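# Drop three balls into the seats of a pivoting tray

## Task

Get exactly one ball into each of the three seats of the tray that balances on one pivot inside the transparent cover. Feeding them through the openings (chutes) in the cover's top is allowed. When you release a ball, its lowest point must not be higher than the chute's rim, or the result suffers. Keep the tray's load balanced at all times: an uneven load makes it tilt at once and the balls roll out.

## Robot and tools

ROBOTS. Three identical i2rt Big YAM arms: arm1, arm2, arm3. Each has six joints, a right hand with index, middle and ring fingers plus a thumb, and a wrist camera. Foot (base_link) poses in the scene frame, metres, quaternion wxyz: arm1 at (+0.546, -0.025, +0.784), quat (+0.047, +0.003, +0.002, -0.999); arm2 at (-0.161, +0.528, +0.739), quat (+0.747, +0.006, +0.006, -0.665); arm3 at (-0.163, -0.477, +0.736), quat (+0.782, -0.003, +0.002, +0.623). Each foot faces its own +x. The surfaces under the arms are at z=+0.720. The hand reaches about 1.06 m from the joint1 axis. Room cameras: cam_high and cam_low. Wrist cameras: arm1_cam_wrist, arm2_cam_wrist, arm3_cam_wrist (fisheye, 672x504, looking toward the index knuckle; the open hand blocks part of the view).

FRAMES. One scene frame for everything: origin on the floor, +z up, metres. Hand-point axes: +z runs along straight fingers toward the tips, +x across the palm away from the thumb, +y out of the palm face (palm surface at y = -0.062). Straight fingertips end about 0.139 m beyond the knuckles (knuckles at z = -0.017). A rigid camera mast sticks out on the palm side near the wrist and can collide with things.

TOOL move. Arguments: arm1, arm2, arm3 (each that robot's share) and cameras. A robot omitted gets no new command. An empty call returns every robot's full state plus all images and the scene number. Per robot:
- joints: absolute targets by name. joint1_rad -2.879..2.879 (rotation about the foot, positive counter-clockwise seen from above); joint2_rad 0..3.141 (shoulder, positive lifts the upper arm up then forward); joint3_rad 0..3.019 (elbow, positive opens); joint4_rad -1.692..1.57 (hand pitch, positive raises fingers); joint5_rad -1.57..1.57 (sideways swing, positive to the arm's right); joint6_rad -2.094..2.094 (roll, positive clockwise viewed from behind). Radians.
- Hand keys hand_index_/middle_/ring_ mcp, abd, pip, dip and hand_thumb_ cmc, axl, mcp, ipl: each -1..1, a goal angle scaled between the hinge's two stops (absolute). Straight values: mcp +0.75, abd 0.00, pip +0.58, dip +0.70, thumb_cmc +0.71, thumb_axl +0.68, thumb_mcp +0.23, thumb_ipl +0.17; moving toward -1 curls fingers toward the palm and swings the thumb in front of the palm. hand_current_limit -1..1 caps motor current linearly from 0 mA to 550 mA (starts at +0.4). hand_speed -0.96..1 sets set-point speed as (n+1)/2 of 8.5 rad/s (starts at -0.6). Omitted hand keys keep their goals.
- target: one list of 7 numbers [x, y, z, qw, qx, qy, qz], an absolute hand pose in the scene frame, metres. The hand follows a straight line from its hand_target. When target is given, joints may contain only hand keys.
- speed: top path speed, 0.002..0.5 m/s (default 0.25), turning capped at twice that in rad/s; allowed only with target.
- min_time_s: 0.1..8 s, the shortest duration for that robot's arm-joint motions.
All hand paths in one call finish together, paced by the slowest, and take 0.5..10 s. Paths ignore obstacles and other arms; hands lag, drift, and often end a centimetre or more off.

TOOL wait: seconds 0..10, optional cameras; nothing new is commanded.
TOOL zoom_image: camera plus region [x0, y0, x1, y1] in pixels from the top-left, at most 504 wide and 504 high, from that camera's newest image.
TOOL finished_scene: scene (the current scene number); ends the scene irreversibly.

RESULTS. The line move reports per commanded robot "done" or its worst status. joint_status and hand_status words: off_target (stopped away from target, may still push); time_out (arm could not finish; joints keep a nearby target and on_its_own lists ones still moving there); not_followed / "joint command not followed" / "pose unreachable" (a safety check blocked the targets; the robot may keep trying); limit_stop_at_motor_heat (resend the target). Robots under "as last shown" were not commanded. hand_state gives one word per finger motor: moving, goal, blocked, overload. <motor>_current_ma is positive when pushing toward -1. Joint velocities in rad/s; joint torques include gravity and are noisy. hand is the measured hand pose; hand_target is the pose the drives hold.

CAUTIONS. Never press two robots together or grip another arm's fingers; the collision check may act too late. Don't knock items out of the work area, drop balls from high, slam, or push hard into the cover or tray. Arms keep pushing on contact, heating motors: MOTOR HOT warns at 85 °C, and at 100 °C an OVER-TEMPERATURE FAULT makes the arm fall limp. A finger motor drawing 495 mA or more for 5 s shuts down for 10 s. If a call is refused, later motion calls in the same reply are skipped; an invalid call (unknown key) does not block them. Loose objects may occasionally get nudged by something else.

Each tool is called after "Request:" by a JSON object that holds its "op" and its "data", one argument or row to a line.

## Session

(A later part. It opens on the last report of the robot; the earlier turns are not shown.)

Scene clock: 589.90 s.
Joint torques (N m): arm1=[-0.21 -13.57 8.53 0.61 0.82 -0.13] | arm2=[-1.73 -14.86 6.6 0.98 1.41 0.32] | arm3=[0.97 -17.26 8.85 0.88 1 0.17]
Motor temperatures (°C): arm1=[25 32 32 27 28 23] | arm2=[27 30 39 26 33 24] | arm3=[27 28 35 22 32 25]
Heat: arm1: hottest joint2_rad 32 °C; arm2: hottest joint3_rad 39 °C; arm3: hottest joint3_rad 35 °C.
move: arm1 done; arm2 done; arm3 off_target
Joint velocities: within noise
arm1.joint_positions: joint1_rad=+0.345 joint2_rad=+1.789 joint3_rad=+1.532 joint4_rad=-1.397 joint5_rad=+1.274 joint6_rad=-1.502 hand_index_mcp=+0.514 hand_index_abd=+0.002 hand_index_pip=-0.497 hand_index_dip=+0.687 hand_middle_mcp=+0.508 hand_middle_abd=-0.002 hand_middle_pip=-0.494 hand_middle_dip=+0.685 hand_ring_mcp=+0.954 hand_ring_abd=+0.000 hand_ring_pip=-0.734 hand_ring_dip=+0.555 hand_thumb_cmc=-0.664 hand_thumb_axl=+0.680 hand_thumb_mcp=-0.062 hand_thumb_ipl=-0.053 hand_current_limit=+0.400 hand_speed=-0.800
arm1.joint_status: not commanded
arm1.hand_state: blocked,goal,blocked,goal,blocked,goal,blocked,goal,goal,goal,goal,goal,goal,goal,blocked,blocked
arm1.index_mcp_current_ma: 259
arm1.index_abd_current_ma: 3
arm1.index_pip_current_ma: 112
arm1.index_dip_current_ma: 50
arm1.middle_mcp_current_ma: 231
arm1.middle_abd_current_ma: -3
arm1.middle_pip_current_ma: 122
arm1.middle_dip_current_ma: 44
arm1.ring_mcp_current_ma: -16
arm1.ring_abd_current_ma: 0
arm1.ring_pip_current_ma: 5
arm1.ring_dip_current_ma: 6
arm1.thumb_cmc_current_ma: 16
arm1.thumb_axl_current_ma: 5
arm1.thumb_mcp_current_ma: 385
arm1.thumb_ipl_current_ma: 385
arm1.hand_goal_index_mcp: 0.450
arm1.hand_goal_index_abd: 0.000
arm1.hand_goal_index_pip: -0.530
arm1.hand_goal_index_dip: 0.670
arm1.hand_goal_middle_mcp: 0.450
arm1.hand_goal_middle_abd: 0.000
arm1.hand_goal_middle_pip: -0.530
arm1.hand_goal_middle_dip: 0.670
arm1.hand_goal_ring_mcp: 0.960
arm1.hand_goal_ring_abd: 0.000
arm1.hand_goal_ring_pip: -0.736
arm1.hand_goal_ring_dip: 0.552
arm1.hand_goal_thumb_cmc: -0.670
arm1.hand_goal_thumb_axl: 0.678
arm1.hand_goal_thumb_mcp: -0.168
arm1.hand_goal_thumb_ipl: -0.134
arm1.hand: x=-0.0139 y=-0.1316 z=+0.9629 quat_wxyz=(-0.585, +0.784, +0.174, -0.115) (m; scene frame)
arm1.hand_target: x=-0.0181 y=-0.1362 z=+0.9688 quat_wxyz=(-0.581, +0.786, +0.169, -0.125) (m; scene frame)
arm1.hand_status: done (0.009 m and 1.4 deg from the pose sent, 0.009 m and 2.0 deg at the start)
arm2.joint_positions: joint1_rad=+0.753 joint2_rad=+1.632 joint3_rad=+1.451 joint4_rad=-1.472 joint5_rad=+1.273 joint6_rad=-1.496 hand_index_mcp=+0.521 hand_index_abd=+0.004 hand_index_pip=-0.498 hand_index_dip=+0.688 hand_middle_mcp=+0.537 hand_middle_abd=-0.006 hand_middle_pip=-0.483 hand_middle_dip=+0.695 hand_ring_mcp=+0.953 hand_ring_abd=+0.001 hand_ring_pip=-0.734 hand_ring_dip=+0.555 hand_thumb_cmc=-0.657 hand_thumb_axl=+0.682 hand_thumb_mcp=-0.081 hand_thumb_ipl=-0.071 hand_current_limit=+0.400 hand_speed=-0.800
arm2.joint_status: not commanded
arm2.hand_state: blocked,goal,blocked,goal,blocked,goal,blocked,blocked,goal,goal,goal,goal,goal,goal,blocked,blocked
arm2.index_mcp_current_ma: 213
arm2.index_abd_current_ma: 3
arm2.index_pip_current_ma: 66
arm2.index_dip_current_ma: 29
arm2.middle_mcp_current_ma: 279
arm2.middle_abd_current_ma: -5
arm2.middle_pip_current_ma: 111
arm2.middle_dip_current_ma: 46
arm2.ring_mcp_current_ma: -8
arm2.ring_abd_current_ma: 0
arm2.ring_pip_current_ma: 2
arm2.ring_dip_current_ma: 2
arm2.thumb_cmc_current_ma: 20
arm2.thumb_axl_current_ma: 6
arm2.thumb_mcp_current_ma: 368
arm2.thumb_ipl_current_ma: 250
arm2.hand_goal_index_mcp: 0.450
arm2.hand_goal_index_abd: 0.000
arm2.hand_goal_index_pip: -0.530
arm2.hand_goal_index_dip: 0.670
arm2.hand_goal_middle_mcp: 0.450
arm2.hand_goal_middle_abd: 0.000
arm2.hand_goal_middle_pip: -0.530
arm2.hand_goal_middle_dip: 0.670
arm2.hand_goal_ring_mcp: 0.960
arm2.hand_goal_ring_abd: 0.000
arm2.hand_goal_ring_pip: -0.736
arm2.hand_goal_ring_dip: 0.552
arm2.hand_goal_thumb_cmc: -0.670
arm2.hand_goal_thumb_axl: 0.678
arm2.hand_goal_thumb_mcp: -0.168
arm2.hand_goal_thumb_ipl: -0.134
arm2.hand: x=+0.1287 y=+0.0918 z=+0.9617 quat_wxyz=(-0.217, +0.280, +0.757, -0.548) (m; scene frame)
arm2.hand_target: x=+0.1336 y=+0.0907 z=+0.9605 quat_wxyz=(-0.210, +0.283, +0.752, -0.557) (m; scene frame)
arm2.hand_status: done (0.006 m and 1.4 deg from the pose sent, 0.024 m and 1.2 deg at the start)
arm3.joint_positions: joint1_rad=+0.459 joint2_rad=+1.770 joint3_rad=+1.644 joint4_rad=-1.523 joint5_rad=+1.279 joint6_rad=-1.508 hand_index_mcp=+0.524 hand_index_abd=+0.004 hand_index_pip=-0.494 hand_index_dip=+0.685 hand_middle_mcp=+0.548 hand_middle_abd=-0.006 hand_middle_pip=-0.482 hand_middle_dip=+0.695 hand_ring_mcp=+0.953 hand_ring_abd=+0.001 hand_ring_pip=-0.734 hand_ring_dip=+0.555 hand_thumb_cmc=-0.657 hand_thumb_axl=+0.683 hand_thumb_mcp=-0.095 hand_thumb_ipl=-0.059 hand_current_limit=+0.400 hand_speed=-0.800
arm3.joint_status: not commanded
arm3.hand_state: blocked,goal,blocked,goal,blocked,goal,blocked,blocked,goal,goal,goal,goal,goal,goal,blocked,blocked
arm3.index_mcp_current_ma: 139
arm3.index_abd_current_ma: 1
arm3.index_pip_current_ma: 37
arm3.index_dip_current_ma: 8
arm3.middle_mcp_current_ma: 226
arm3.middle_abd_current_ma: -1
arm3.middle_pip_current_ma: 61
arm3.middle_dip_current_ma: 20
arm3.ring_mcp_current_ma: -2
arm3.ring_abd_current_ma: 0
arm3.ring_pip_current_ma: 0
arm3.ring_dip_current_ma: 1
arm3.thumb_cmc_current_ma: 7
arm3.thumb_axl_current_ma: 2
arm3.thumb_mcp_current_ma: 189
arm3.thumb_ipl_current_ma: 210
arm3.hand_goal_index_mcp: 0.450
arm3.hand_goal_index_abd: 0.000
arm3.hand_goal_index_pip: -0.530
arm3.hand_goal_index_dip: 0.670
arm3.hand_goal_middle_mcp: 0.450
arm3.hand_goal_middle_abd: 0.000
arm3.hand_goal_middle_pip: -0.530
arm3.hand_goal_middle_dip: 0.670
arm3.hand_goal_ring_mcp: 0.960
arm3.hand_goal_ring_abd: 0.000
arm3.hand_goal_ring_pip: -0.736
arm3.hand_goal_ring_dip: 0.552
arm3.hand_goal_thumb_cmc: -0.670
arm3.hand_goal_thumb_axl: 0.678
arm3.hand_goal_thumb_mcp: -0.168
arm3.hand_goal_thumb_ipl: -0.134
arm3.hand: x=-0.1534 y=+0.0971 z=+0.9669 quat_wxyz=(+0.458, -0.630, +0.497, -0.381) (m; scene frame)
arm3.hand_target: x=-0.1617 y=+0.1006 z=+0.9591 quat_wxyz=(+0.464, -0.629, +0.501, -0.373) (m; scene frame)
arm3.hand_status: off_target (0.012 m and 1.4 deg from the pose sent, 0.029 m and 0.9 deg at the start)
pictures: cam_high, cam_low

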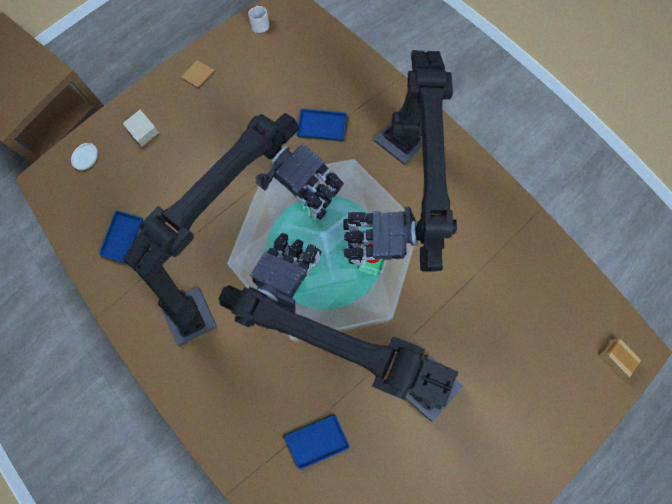

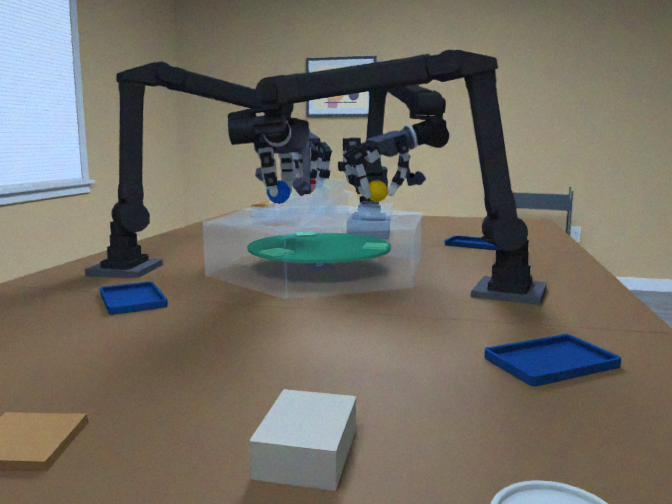

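Request:
{"op": "move", "data": {
  "arm1": {"target": [-0.0160,-0.1360,0.953,0.58151,-0.78584,-0.16919,0.12519], "speed": 0.04},
  "arm2": {"target": [0.1362,0.0917,0.941,0.20977,-0.28348,-0.75221,0.55661], "speed": 0.04},
  "arm3": {"target": [-0.1605,0.1014,0.940,0.46455,-0.62779,0.50206,-0.37151], "speed": 0.04},
  "cameras": ["cam_high", "cam_low", "arm1_cam_wrist", "arm3_cam_wrist"]
}}

Request:
{"op": "zoom_image", "data": {
  "camera": "cam_high",
  "region": [340, 220, 400, 280]
}}

Request:
{"op": "zoom_image", "data": {
  "camera": "cam_high",
  "region": [295, 160, 345, 210]
}}

Request:
{"op": "zoom_image", "data": {
  "camera": "cam_high",
  "region": [265, 225, 320, 280]
}}

Request:
{"op": "zoom_image", "data": {
  "camera": "cam_low",
  "region": [255, 165, 345, 240]
}}

Request:
{"op": "zoom_image", "data": {
  "camera": "cam_low",
  "region": [340, 165, 420, 235]
}}

Scene clock: 620.77 s.
Joint torques (N m): arm1=[-0.44 -13.39 8.42 0.53 0.85 -0.07] | arm2=[-1.67 -14.8 6.43 0.98 1.39 0.32] | arm3=[0.97 -17.32 8.77 0.87 1.01 0.1]
Motor temperatures (°C): arm1=[25 33 32 27 28 23] | arm2=[27 29 37 26 33 24] | arm3=[27 30 35 22 32 25]
Heat: arm1: hottest joint2_rad 33 °C; arm2: hottest joint3_rad 37 °C; arm3: hottest joint3_rad 35 °C.
move: arm1 done; arm2 done; arm3 off_target
Joint velocities: within noise
arm1.joint_positions: joint1_rad=+0.345 joint2_rad=+1.795 joint3_rad=+1.497 joint4_rad=-1.360 joint5_rad=+1.274 joint6_rad=-1.502 hand_index_mcp=+0.514 hand_index_abd=+0.002 hand_index_pip=-0.497 hand_index_dip=+0.687 hand_middle_mcp=+0.508 hand_middle_abd=-0.002 hand_middle_pip=-0.494 hand_middle_dip=+0.685 hand_ring_mcp=+0.954 hand_ring_abd=+0.000 hand_ring_pip=-0.734 hand_ring_dip=+0.555 hand_thumb_cmc=-0.664 hand_thumb_axl=+0.680 hand_thumb_mcp=-0.062 hand_thumb_ipl=-0.053 hand_current_limit=+0.400 hand_speed=-0.800
arm1.joint_status: not commanded
arm1.hand_state: blocked,goal,blocked,goal,blocked,goal,blocked,goal,goal,goal,goal,goal,goal,goal,blocked,blocked
arm1.index_mcp_current_ma: 259
arm1.index_abd_current_ma: 3
arm1.index_pip_current_ma: 112
arm1.index_dip_current_ma: 50
arm1.middle_mcp_current_ma: 231
arm1.middle_abd_current_ma: -3
arm1.middle_pip_current_ma: 122
arm1.middle_dip_current_ma: 44
arm1.ring_mcp_current_ma: -16
arm1.ring_abd_current_ma: 0
arm1.ring_pip_current_ma: 5
arm1.ring_dip_current_ma: 6
arm1.thumb_cmc_current_ma: 16
arm1.thumb_axl_current_ma: 5
arm1.thumb_mcp_current_ma: 385
arm1.thumb_ipl_current_ma: 385
arm1.hand_goal_index_mcp: 0.450
arm1.hand_goal_index_abd: 0.000
arm1.hand_goal_index_pip: -0.530
arm1.hand_goal_index_dip: 0.670
arm1.hand_goal_middle_mcp: 0.450
arm1.hand_goal_middle_abd: 0.000
arm1.hand_goal_middle_pip: -0.530
arm1.hand_goal_middle_dip: 0.670
arm1.hand_goal_ring_mcp: 0.960
arm1.hand_goal_ring_abd: 0.000
arm1.hand_goal_ring_pip: -0.736
arm1.hand_goal_ring_dip: 0.552
arm1.hand_goal_thumb_cmc: -0.670
arm1.hand_goal_thumb_axl: 0.678
arm1.hand_goal_thumb_mcp: -0.168
arm1.hand_goal_thumb_ipl: -0.134
arm1.hand: x=-0.0110 y=-0.1302 z=+0.9468 quat_wxyz=(-0.585, +0.784, +0.176, -0.113) (m; scene frame)
arm1.hand_target: x=-0.0157 y=-0.1359 z=+0.9530 quat_wxyz=(-0.581, +0.786, +0.169, -0.126) (m; scene frame)
arm1.hand_status: done (0.010 m and 1.7 deg from the pose sent, 0.011 m and 1.4 deg at the start)
arm2.joint_positions: joint1_rad=+0.757 joint2_rad=+1.647 joint3_rad=+1.421 joint4_rad=-1.439 joint5_rad=+1.273 joint6_rad=-1.479 hand_index_mcp=+0.521 hand_index_abd=+0.004 hand_index_pip=-0.498 hand_index_dip=+0.688 hand_middle_mcp=+0.537 hand_middle_abd=-0.006 hand_middle_pip=-0.483 hand_middle_dip=+0.695 hand_ring_mcp=+0.953 hand_ring_abd=+0.001 hand_ring_pip=-0.734 hand_ring_dip=+0.555 hand_thumb_cmc=-0.657 hand_thumb_axl=+0.682 hand_thumb_mcp=-0.081 hand_thumb_ipl=-0.071 hand_current_limit=+0.400 hand_speed=-0.800
arm2.joint_status: not commanded
arm2.hand_state: blocked,goal,blocked,goal,blocked,goal,blocked,blocked,goal,goal,goal,goal,goal,goal,blocked,blocked
arm2.index_mcp_current_ma: 213
arm2.index_abd_current_ma: 3
arm2.index_pip_current_ma: 66
arm2.index_dip_current_ma: 29
arm2.middle_mcp_current_ma: 279
arm2.middle_abd_current_ma: -5
arm2.middle_pip_current_ma: 111
arm2.middle_dip_current_ma: 46
arm2.ring_mcp_current_ma: -8
arm2.ring_abd_current_ma: 0
arm2.ring_pip_current_ma: 2
arm2.ring_dip_current_ma: 2
arm2.thumb_cmc_current_ma: 20
arm2.thumb_axl_current_ma: 6
arm2.thumb_mcp_current_ma: 368
arm2.thumb_ipl_current_ma: 250
arm2.hand_goal_index_mcp: 0.450
arm2.hand_goal_index_abd: 0.000
arm2.hand_goal_index_pip: -0.530
arm2.hand_goal_index_dip: 0.670
arm2.hand_goal_middle_mcp: 0.450
arm2.hand_goal_middle_abd: 0.000
arm2.hand_goal_middle_pip: -0.530
arm2.hand_goal_middle_dip: 0.670
arm2.hand_goal_ring_mcp: 0.960
arm2.hand_goal_ring_abd: 0.000
arm2.hand_goal_ring_pip: -0.736
arm2.hand_goal_ring_dip: 0.552
arm2.hand_goal_thumb_cmc: -0.670
arm2.hand_goal_thumb_axl: 0.678
arm2.hand_goal_thumb_mcp: -0.168
arm2.hand_goal_thumb_ipl: -0.134
arm2.hand: x=+0.1315 y=+0.0926 z=+0.9432 quat_wxyz=(-0.216, +0.282, +0.757, -0.549) (m; scene frame)
arm2.hand_target: x=+0.1364 y=+0.0918 z=+0.9406 quat_wxyz=(-0.209, +0.283, +0.752, -0.557) (m; scene frame)
arm2.hand_status: done (0.005 m and 1.2 deg from the pose sent, 0.022 m and 1.4 deg at the start)
arm3.joint_positions: joint1_rad=+0.459 joint2_rad=+1.775 joint3_rad=+1.601 joint4_rad=-1.463 joint5_rad=+1.279 joint6_rad=-1.508 hand_index_mcp=+0.524 hand_index_abd=+0.004 hand_index_pip=-0.494 hand_index_dip=+0.685 hand_middle_mcp=+0.548 hand_middle_abd=-0.006 hand_middle_pip=-0.482 hand_middle_dip=+0.695 hand_ring_mcp=+0.953 hand_ring_abd=+0.001 hand_ring_pip=-0.734 hand_ring_dip=+0.555 hand_thumb_cmc=-0.657 hand_thumb_axl=+0.683 hand_thumb_mcp=-0.095 hand_thumb_ipl=-0.059 hand_current_limit=+0.400 hand_speed=-0.800
arm3.joint_status: not commanded
arm3.hand_state: blocked,goal,blocked,goal,blocked,goal,blocked,blocked,goal,goal,goal,goal,goal,goal,blocked,blocked
arm3.index_mcp_current_ma: 139
arm3.index_abd_current_ma: 1
arm3.index_pip_current_ma: 37
arm3.index_dip_current_ma: 8
arm3.middle_mcp_current_ma: 226
arm3.middle_abd_current_ma: -1
arm3.middle_pip_current_ma: 61
arm3.middle_dip_current_ma: 20
arm3.ring_mcp_current_ma: -2
arm3.ring_abd_current_ma: 0
arm3.ring_pip_current_ma: 0
arm3.ring_dip_current_ma: 1
arm3.thumb_cmc_current_ma: 7
arm3.thumb_axl_current_ma: 2
arm3.thumb_mcp_current_ma: 189
arm3.thumb_ipl_current_ma: 210
arm3.hand_goal_index_mcp: 0.450
arm3.hand_goal_index_abd: 0.000
arm3.hand_goal_index_pip: -0.530
arm3.hand_goal_index_dip: 0.670
arm3.hand_goal_middle_mcp: 0.450
arm3.hand_goal_middle_abd: 0.000
arm3.hand_goal_middle_pip: -0.530
arm3.hand_goal_middle_dip: 0.670
arm3.hand_goal_ring_mcp: 0.960
arm3.hand_goal_ring_abd: 0.000
arm3.hand_goal_ring_pip: -0.736
arm3.hand_goal_ring_dip: 0.552
arm3.hand_goal_thumb_cmc: -0.670
arm3.hand_goal_thumb_axl: 0.678
arm3.hand_goal_thumb_mcp: -0.168
arm3.hand_goal_thumb_ipl: -0.134
arm3.hand: x=-0.1538 y=+0.0984 z=+0.9485 quat_wxyz=(+0.461, -0.628, +0.500, -0.377) (m; scene frame)
arm3.hand_target: x=-0.1603 y=+0.1009 z=+0.9402 quat_wxyz=(+0.465, -0.628, +0.502, -0.371) (m; scene frame)
arm3.hand_status: off_target (0.011 m and 0.8 deg from the pose sent, 0.028 m and 1.4 deg at the start)
pictures: arm1_cam_wrist, arm3_cam_wrist, cam_high, cam_low
camera_calibration:
arm1_cam_wrist: T_world_to_cam=[[-0.619874, -0.500424, -0.604427, 0.528768], [-0.175499, -0.662342, 0.728357, -0.827336], [-0.764824, 0.557566, 0.322744, -0.113555], [0, 0, 0, 1]] pos_world=[0.0957232, -0.220057, 0.958847]
arm3_cam_wrist: T_world_to_cam=[[-0.336005, 0.724448, -0.601894, 0.479015], [-0.584107, 0.341039, 0.736554, -0.863194], [0.738864, 0.599056, 0.308565, -0.112409], [0, 0, 0, 1]] pos_world=[-0.260192, 0.0147007, 0.95879]

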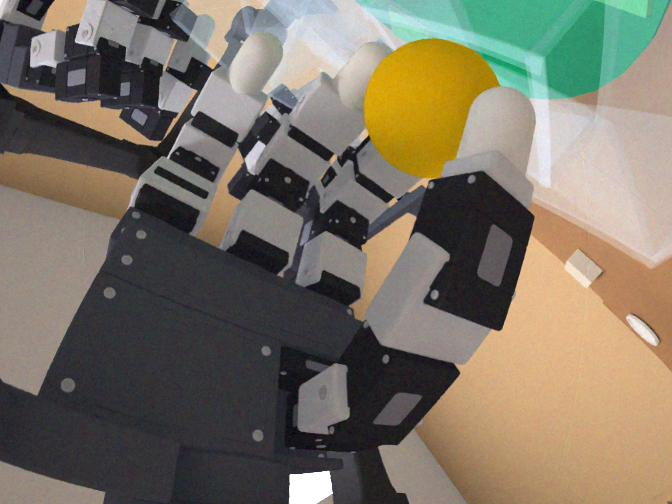

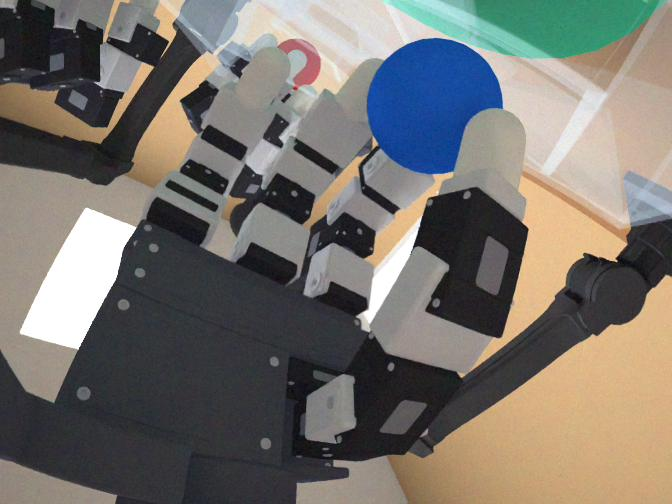

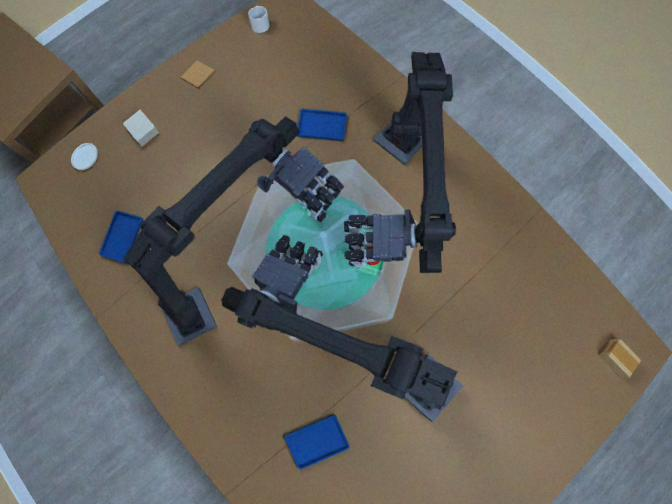

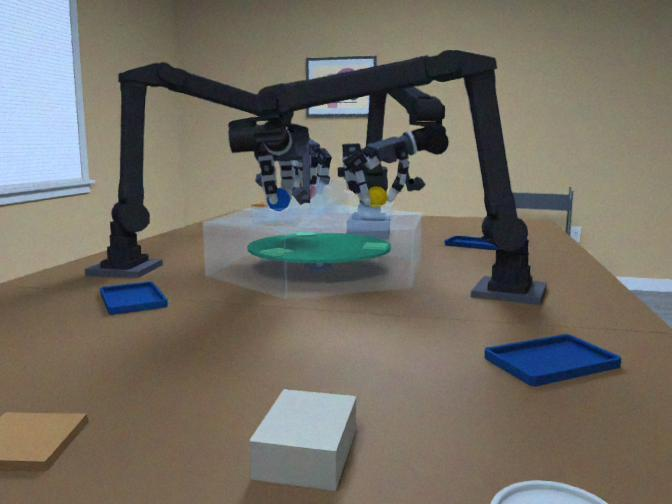

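Scaled by 8.400.

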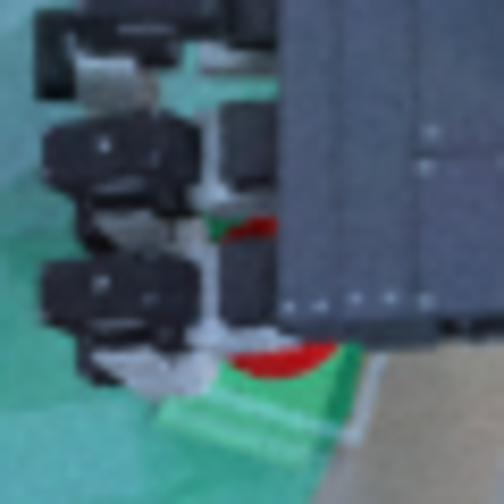

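Scaled by 10.080.

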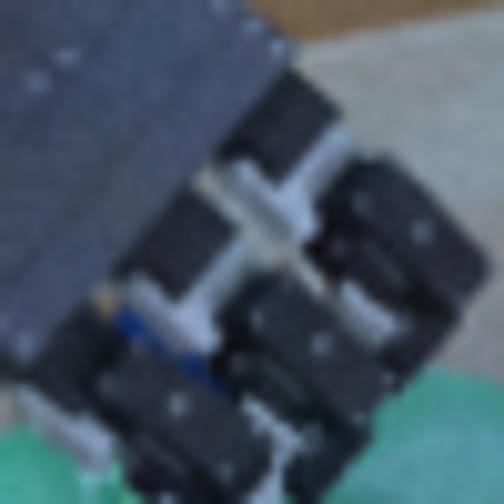

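Scaled by 9.164.

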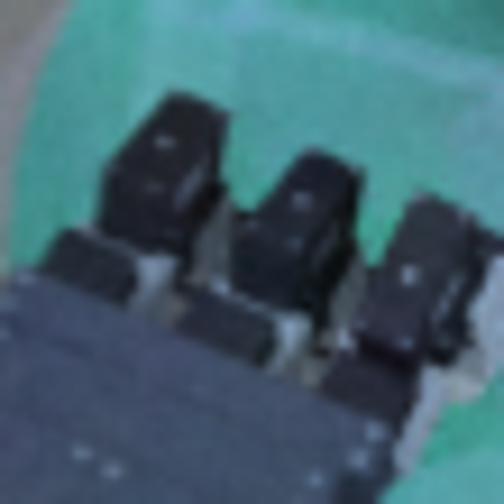

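Scaled by 5.600.

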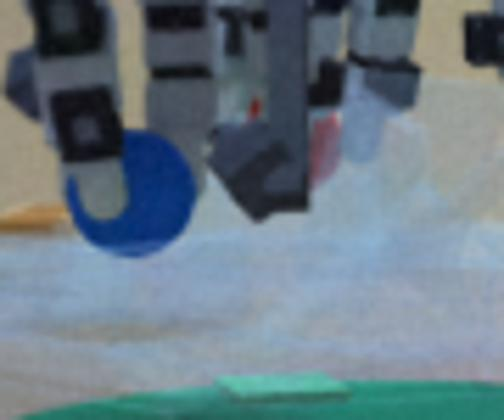

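Scaled by 6.300.

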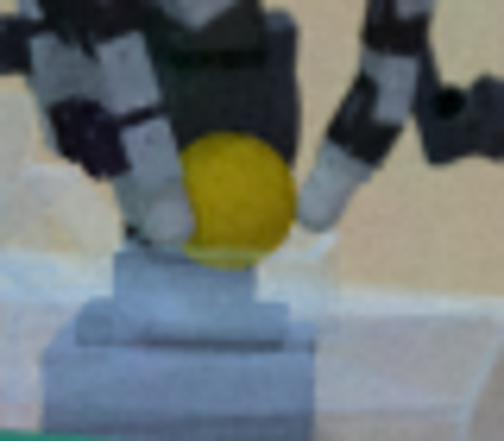

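Request:
{"op": "move", "data": {
  "arm1": {"joints": {"hand_speed": 0.6, "hand_index_mcp": 0.8, "hand_middle_mcp": 0.8, "hand_thumb_mcp": -0.3, "hand_thumb_ipl": 0.5}},
  "arm2": {"joints": {"hand_speed": 0.6, "hand_index_mcp": 0.8, "hand_middle_mcp": 0.8, "hand_thumb_mcp": -0.3, "hand_thumb_ipl": 0.5}},
  "arm3": {"joints": {"hand_speed": 0.6, "hand_index_mcp": 0.8, "hand_middle_mcp": 0.8, "hand_thumb_mcp": -0.3, "hand_thumb_ipl": 0.5}},
  "cameras": ["cam_high", "cam_low"]
}}

Request:
{"op": "zoom_image", "data": {
  "camera": "cam_low",
  "region": [200, 150, 440, 300]
}}

Scene clock: 638.23 s.
Joint torques (N m): arm1=[0.15 -13.33 8.58 0.46 0.83 -0.06] | arm2=[-1.9 -14.56 6.49 0.92 1.1 0.27] | arm3=[0.91 -17.26 8.79 0.9 1.04 0.11]
Motor temperatures (°C): arm1=[25 31 32 27 28 23] | arm2=[27 30 39 26 33 24] | arm3=[27 30 35 22 32 25]
Heat: arm1: hottest joint3_rad 32 °C; arm2: hottest joint3_rad 39 °C; arm3: hottest joint3_rad 35 °C.
move: arm1 done; arm2 done; arm3 done
Joint velocities: within noise
arm1.joint_positions: joint1_rad=+0.337 joint2_rad=+1.795 joint3_rad=+1.497 joint4_rad=-1.360 joint5_rad=+1.276 joint6_rad=-1.492 hand_index_mcp=+0.786 hand_index_abd=+0.002 hand_index_pip=-0.528 hand_index_dip=+0.673 hand_middle_mcp=+0.785 hand_middle_abd=-0.002 hand_middle_pip=-0.527 hand_middle_dip=+0.673 hand_ring_mcp=+0.954 hand_ring_abd=+0.000 hand_ring_pip=-0.734 hand_ring_dip=+0.555 hand_thumb_cmc=-0.669 hand_thumb_axl=+0.679 hand_thumb_mcp=-0.295 hand_thumb_ipl=+0.498 hand_current_limit=+0.400 hand_speed=+0.600
arm1.joint_status: all done
arm1.hand_state: goal,goal,goal,goal,goal,goal,goal,goal,goal,goal,goal,goal,goal,goal,goal,goal
arm1.index_mcp_current_ma: -45
arm1.index_abd_current_ma: 3
arm1.index_pip_current_ma: 5
arm1.index_dip_current_ma: 6
arm1.middle_mcp_current_ma: -47
arm1.middle_abd_current_ma: -3
arm1.middle_pip_current_ma: 6
arm1.middle_dip_current_ma: 6
arm1.ring_mcp_current_ma: -16
arm1.ring_abd_current_ma: 0
arm1.ring_pip_current_ma: 5
arm1.ring_dip_current_ma: 6
arm1.thumb_cmc_current_ma: 1
arm1.thumb_axl_current_ma: 1
arm1.thumb_mcp_current_ma: 18
arm1.thumb_ipl_current_ma: -7
arm1.hand_goal_index_mcp: 0.800
arm1.hand_goal_index_abd: 0.000
arm1.hand_goal_index_pip: -0.530
arm1.hand_goal_index_dip: 0.670
arm1.hand_goal_middle_mcp: 0.800
arm1.hand_goal_middle_abd: 0.000
arm1.hand_goal_middle_pip: -0.530
arm1.hand_goal_middle_dip: 0.670
arm1.hand_goal_ring_mcp: 0.960
arm1.hand_goal_ring_abd: 0.000
arm1.hand_goal_ring_pip: -0.736
arm1.hand_goal_ring_dip: 0.552
arm1.hand_goal_thumb_cmc: -0.670
arm1.hand_goal_thumb_axl: 0.678
arm1.hand_goal_thumb_mcp: -0.300
arm1.hand_goal_thumb_ipl: 0.500
arm1.hand: x=-0.0128 y=-0.1261 z=+0.9472 quat_wxyz=(-0.586, +0.785, +0.168, -0.114) (m; scene frame)
arm1.hand_target: x=-0.0174 y=-0.1317 z=+0.9533 quat_wxyz=(-0.582, +0.787, +0.162, -0.126) (m; scene frame)
arm1.hand_status: not commanded
arm2.joint_positions: joint1_rad=+0.759 joint2_rad=+1.647 joint3_rad=+1.421 joint4_rad=-1.439 joint5_rad=+1.282 joint6_rad=-1.476 hand_index_mcp=+0.787 hand_index_abd=+0.003 hand_index_pip=-0.528 hand_index_dip=+0.673 hand_middle_mcp=+0.787 hand_middle_abd=-0.003 hand_middle_pip=-0.527 hand_middle_dip=+0.673 hand_ring_mcp=+0.953 hand_ring_abd=+0.001 hand_ring_pip=-0.734 hand_ring_dip=+0.555 hand_thumb_cmc=-0.666 hand_thumb_axl=+0.681 hand_thumb_mcp=-0.294 hand_thumb_ipl=+0.498 hand_current_limit=+0.400 hand_speed=+0.600
arm2.joint_status: all done
arm2.hand_state: goal,goal,goal,goal,goal,goal,goal,goal,goal,goal,goal,goal,goal,goal,goal,goal
arm2.index_mcp_current_ma: -20
arm2.index_abd_current_ma: 2
arm2.index_pip_current_ma: 2
arm2.index_dip_current_ma: 2
arm2.middle_mcp_current_ma: -21
arm2.middle_abd_current_ma: -2
arm2.middle_pip_current_ma: 2
arm2.middle_dip_current_ma: 3
arm2.ring_mcp_current_ma: -9
arm2.ring_abd_current_ma: 0
arm2.ring_pip_current_ma: 2
arm2.ring_dip_current_ma: 2
arm2.thumb_cmc_current_ma: 3
arm2.thumb_axl_current_ma: 3
arm2.thumb_mcp_current_ma: 8
arm2.thumb_ipl_current_ma: -2
arm2.hand_goal_index_mcp: 0.800
arm2.hand_goal_index_abd: 0.000
arm2.hand_goal_index_pip: -0.530
arm2.hand_goal_index_dip: 0.670
arm2.hand_goal_middle_mcp: 0.800
arm2.hand_goal_middle_abd: 0.000
arm2.hand_goal_middle_pip: -0.530
arm2.hand_goal_middle_dip: 0.670
arm2.hand_goal_ring_mcp: 0.960
arm2.hand_goal_ring_abd: 0.000
arm2.hand_goal_ring_pip: -0.736
arm2.hand_goal_ring_dip: 0.552
arm2.hand_goal_thumb_cmc: -0.670
arm2.hand_goal_thumb_axl: 0.678
arm2.hand_goal_thumb_mcp: -0.300
arm2.hand_goal_thumb_ipl: 0.500
arm2.hand: x=+0.1316 y=+0.0919 z=+0.9446 quat_wxyz=(-0.215, +0.281, +0.754, -0.553) (m; scene frame)
arm2.hand_target: x=+0.1363 y=+0.0919 z=+0.9407 quat_wxyz=(-0.210, +0.283, +0.752, -0.557) (m; scene frame)
arm2.hand_status: not commanded
arm3.joint_positions: joint1_rad=+0.471 joint2_rad=+1.775 joint3_rad=+1.601 joint4_rad=-1.463 joint5_rad=+1.279 joint6_rad=-1.504 hand_index_mcp=+0.785 hand_index_abd=+0.003 hand_index_pip=-0.527 hand_index_dip=+0.673 hand_middle_mcp=+0.784 hand_middle_abd=-0.003 hand_middle_pip=-0.527 hand_middle_dip=+0.673 hand_ring_mcp=+0.952 hand_ring_abd=+0.001 hand_ring_pip=-0.734 hand_ring_dip=+0.555 hand_thumb_cmc=-0.666 hand_thumb_axl=+0.681 hand_thumb_mcp=-0.295 hand_thumb_ipl=+0.498 hand_current_limit=+0.400 hand_speed=+0.600
arm3.joint_status: all done
arm3.hand_state: goal,goal,goal,goal,goal,goal,goal,goal,goal,goal,goal,goal,goal,goal,goal,goal
arm3.index_mcp_current_ma: -9
arm3.index_abd_current_ma: 1
arm3.index_pip_current_ma: 0
arm3.index_dip_current_ma: 0
arm3.middle_mcp_current_ma: -10
arm3.middle_abd_current_ma: 0
arm3.middle_pip_current_ma: 0
arm3.middle_dip_current_ma: 1
arm3.ring_mcp_current_ma: -3
arm3.ring_abd_current_ma: 0
arm3.ring_pip_current_ma: 0
arm3.ring_dip_current_ma: 1
arm3.thumb_cmc_current_ma: 1
arm3.thumb_axl_current_ma: 1
arm3.thumb_mcp_current_ma: 2
arm3.thumb_ipl_current_ma: -1
arm3.hand_goal_index_mcp: 0.800
arm3.hand_goal_index_abd: 0.000
arm3.hand_goal_index_pip: -0.530
arm3.hand_goal_index_dip: 0.670
arm3.hand_goal_middle_mcp: 0.800
arm3.hand_goal_middle_abd: 0.000
arm3.hand_goal_middle_pip: -0.530
arm3.hand_goal_middle_dip: 0.670
arm3.hand_goal_ring_mcp: 0.960
arm3.hand_goal_ring_abd: 0.000
arm3.hand_goal_ring_pip: -0.736
arm3.hand_goal_ring_dip: 0.552
arm3.hand_goal_thumb_cmc: -0.670
arm3.hand_goal_thumb_axl: 0.678
arm3.hand_goal_thumb_mcp: -0.300
arm3.hand_goal_thumb_ipl: 0.500
arm3.hand: x=-0.1609 y=+0.0988 z=+0.9486 quat_wxyz=(+0.465, -0.630, +0.498, -0.373) (m; scene frame)
arm3.hand_target: x=-0.1673 y=+0.1010 z=+0.9404 quat_wxyz=(+0.468, -0.630, +0.499, -0.368) (m; scene frame)
arm3.hand_status: not commanded
pictures: cam_high, cam_low

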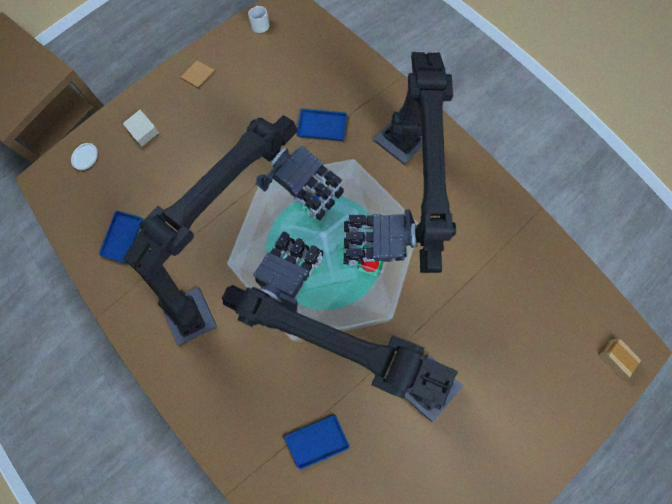

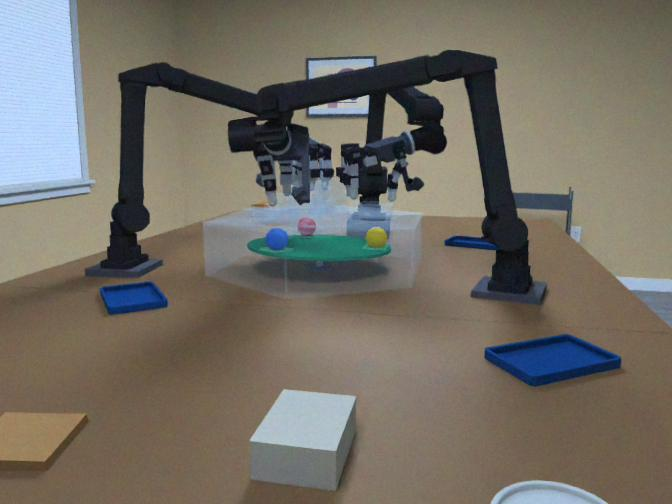

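Scaled by 2.100.

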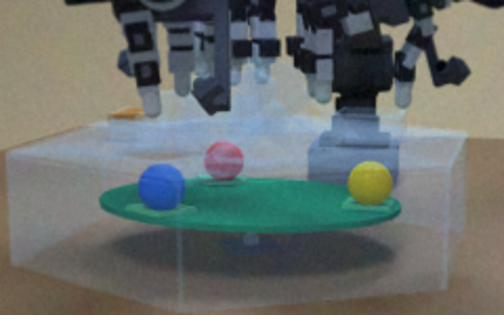

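All three balls are in their seats, and the tray is level.

Request:
{"op": "finished_scene", "data": {
  "scene": 2
}}

The scene is finished: the task was done.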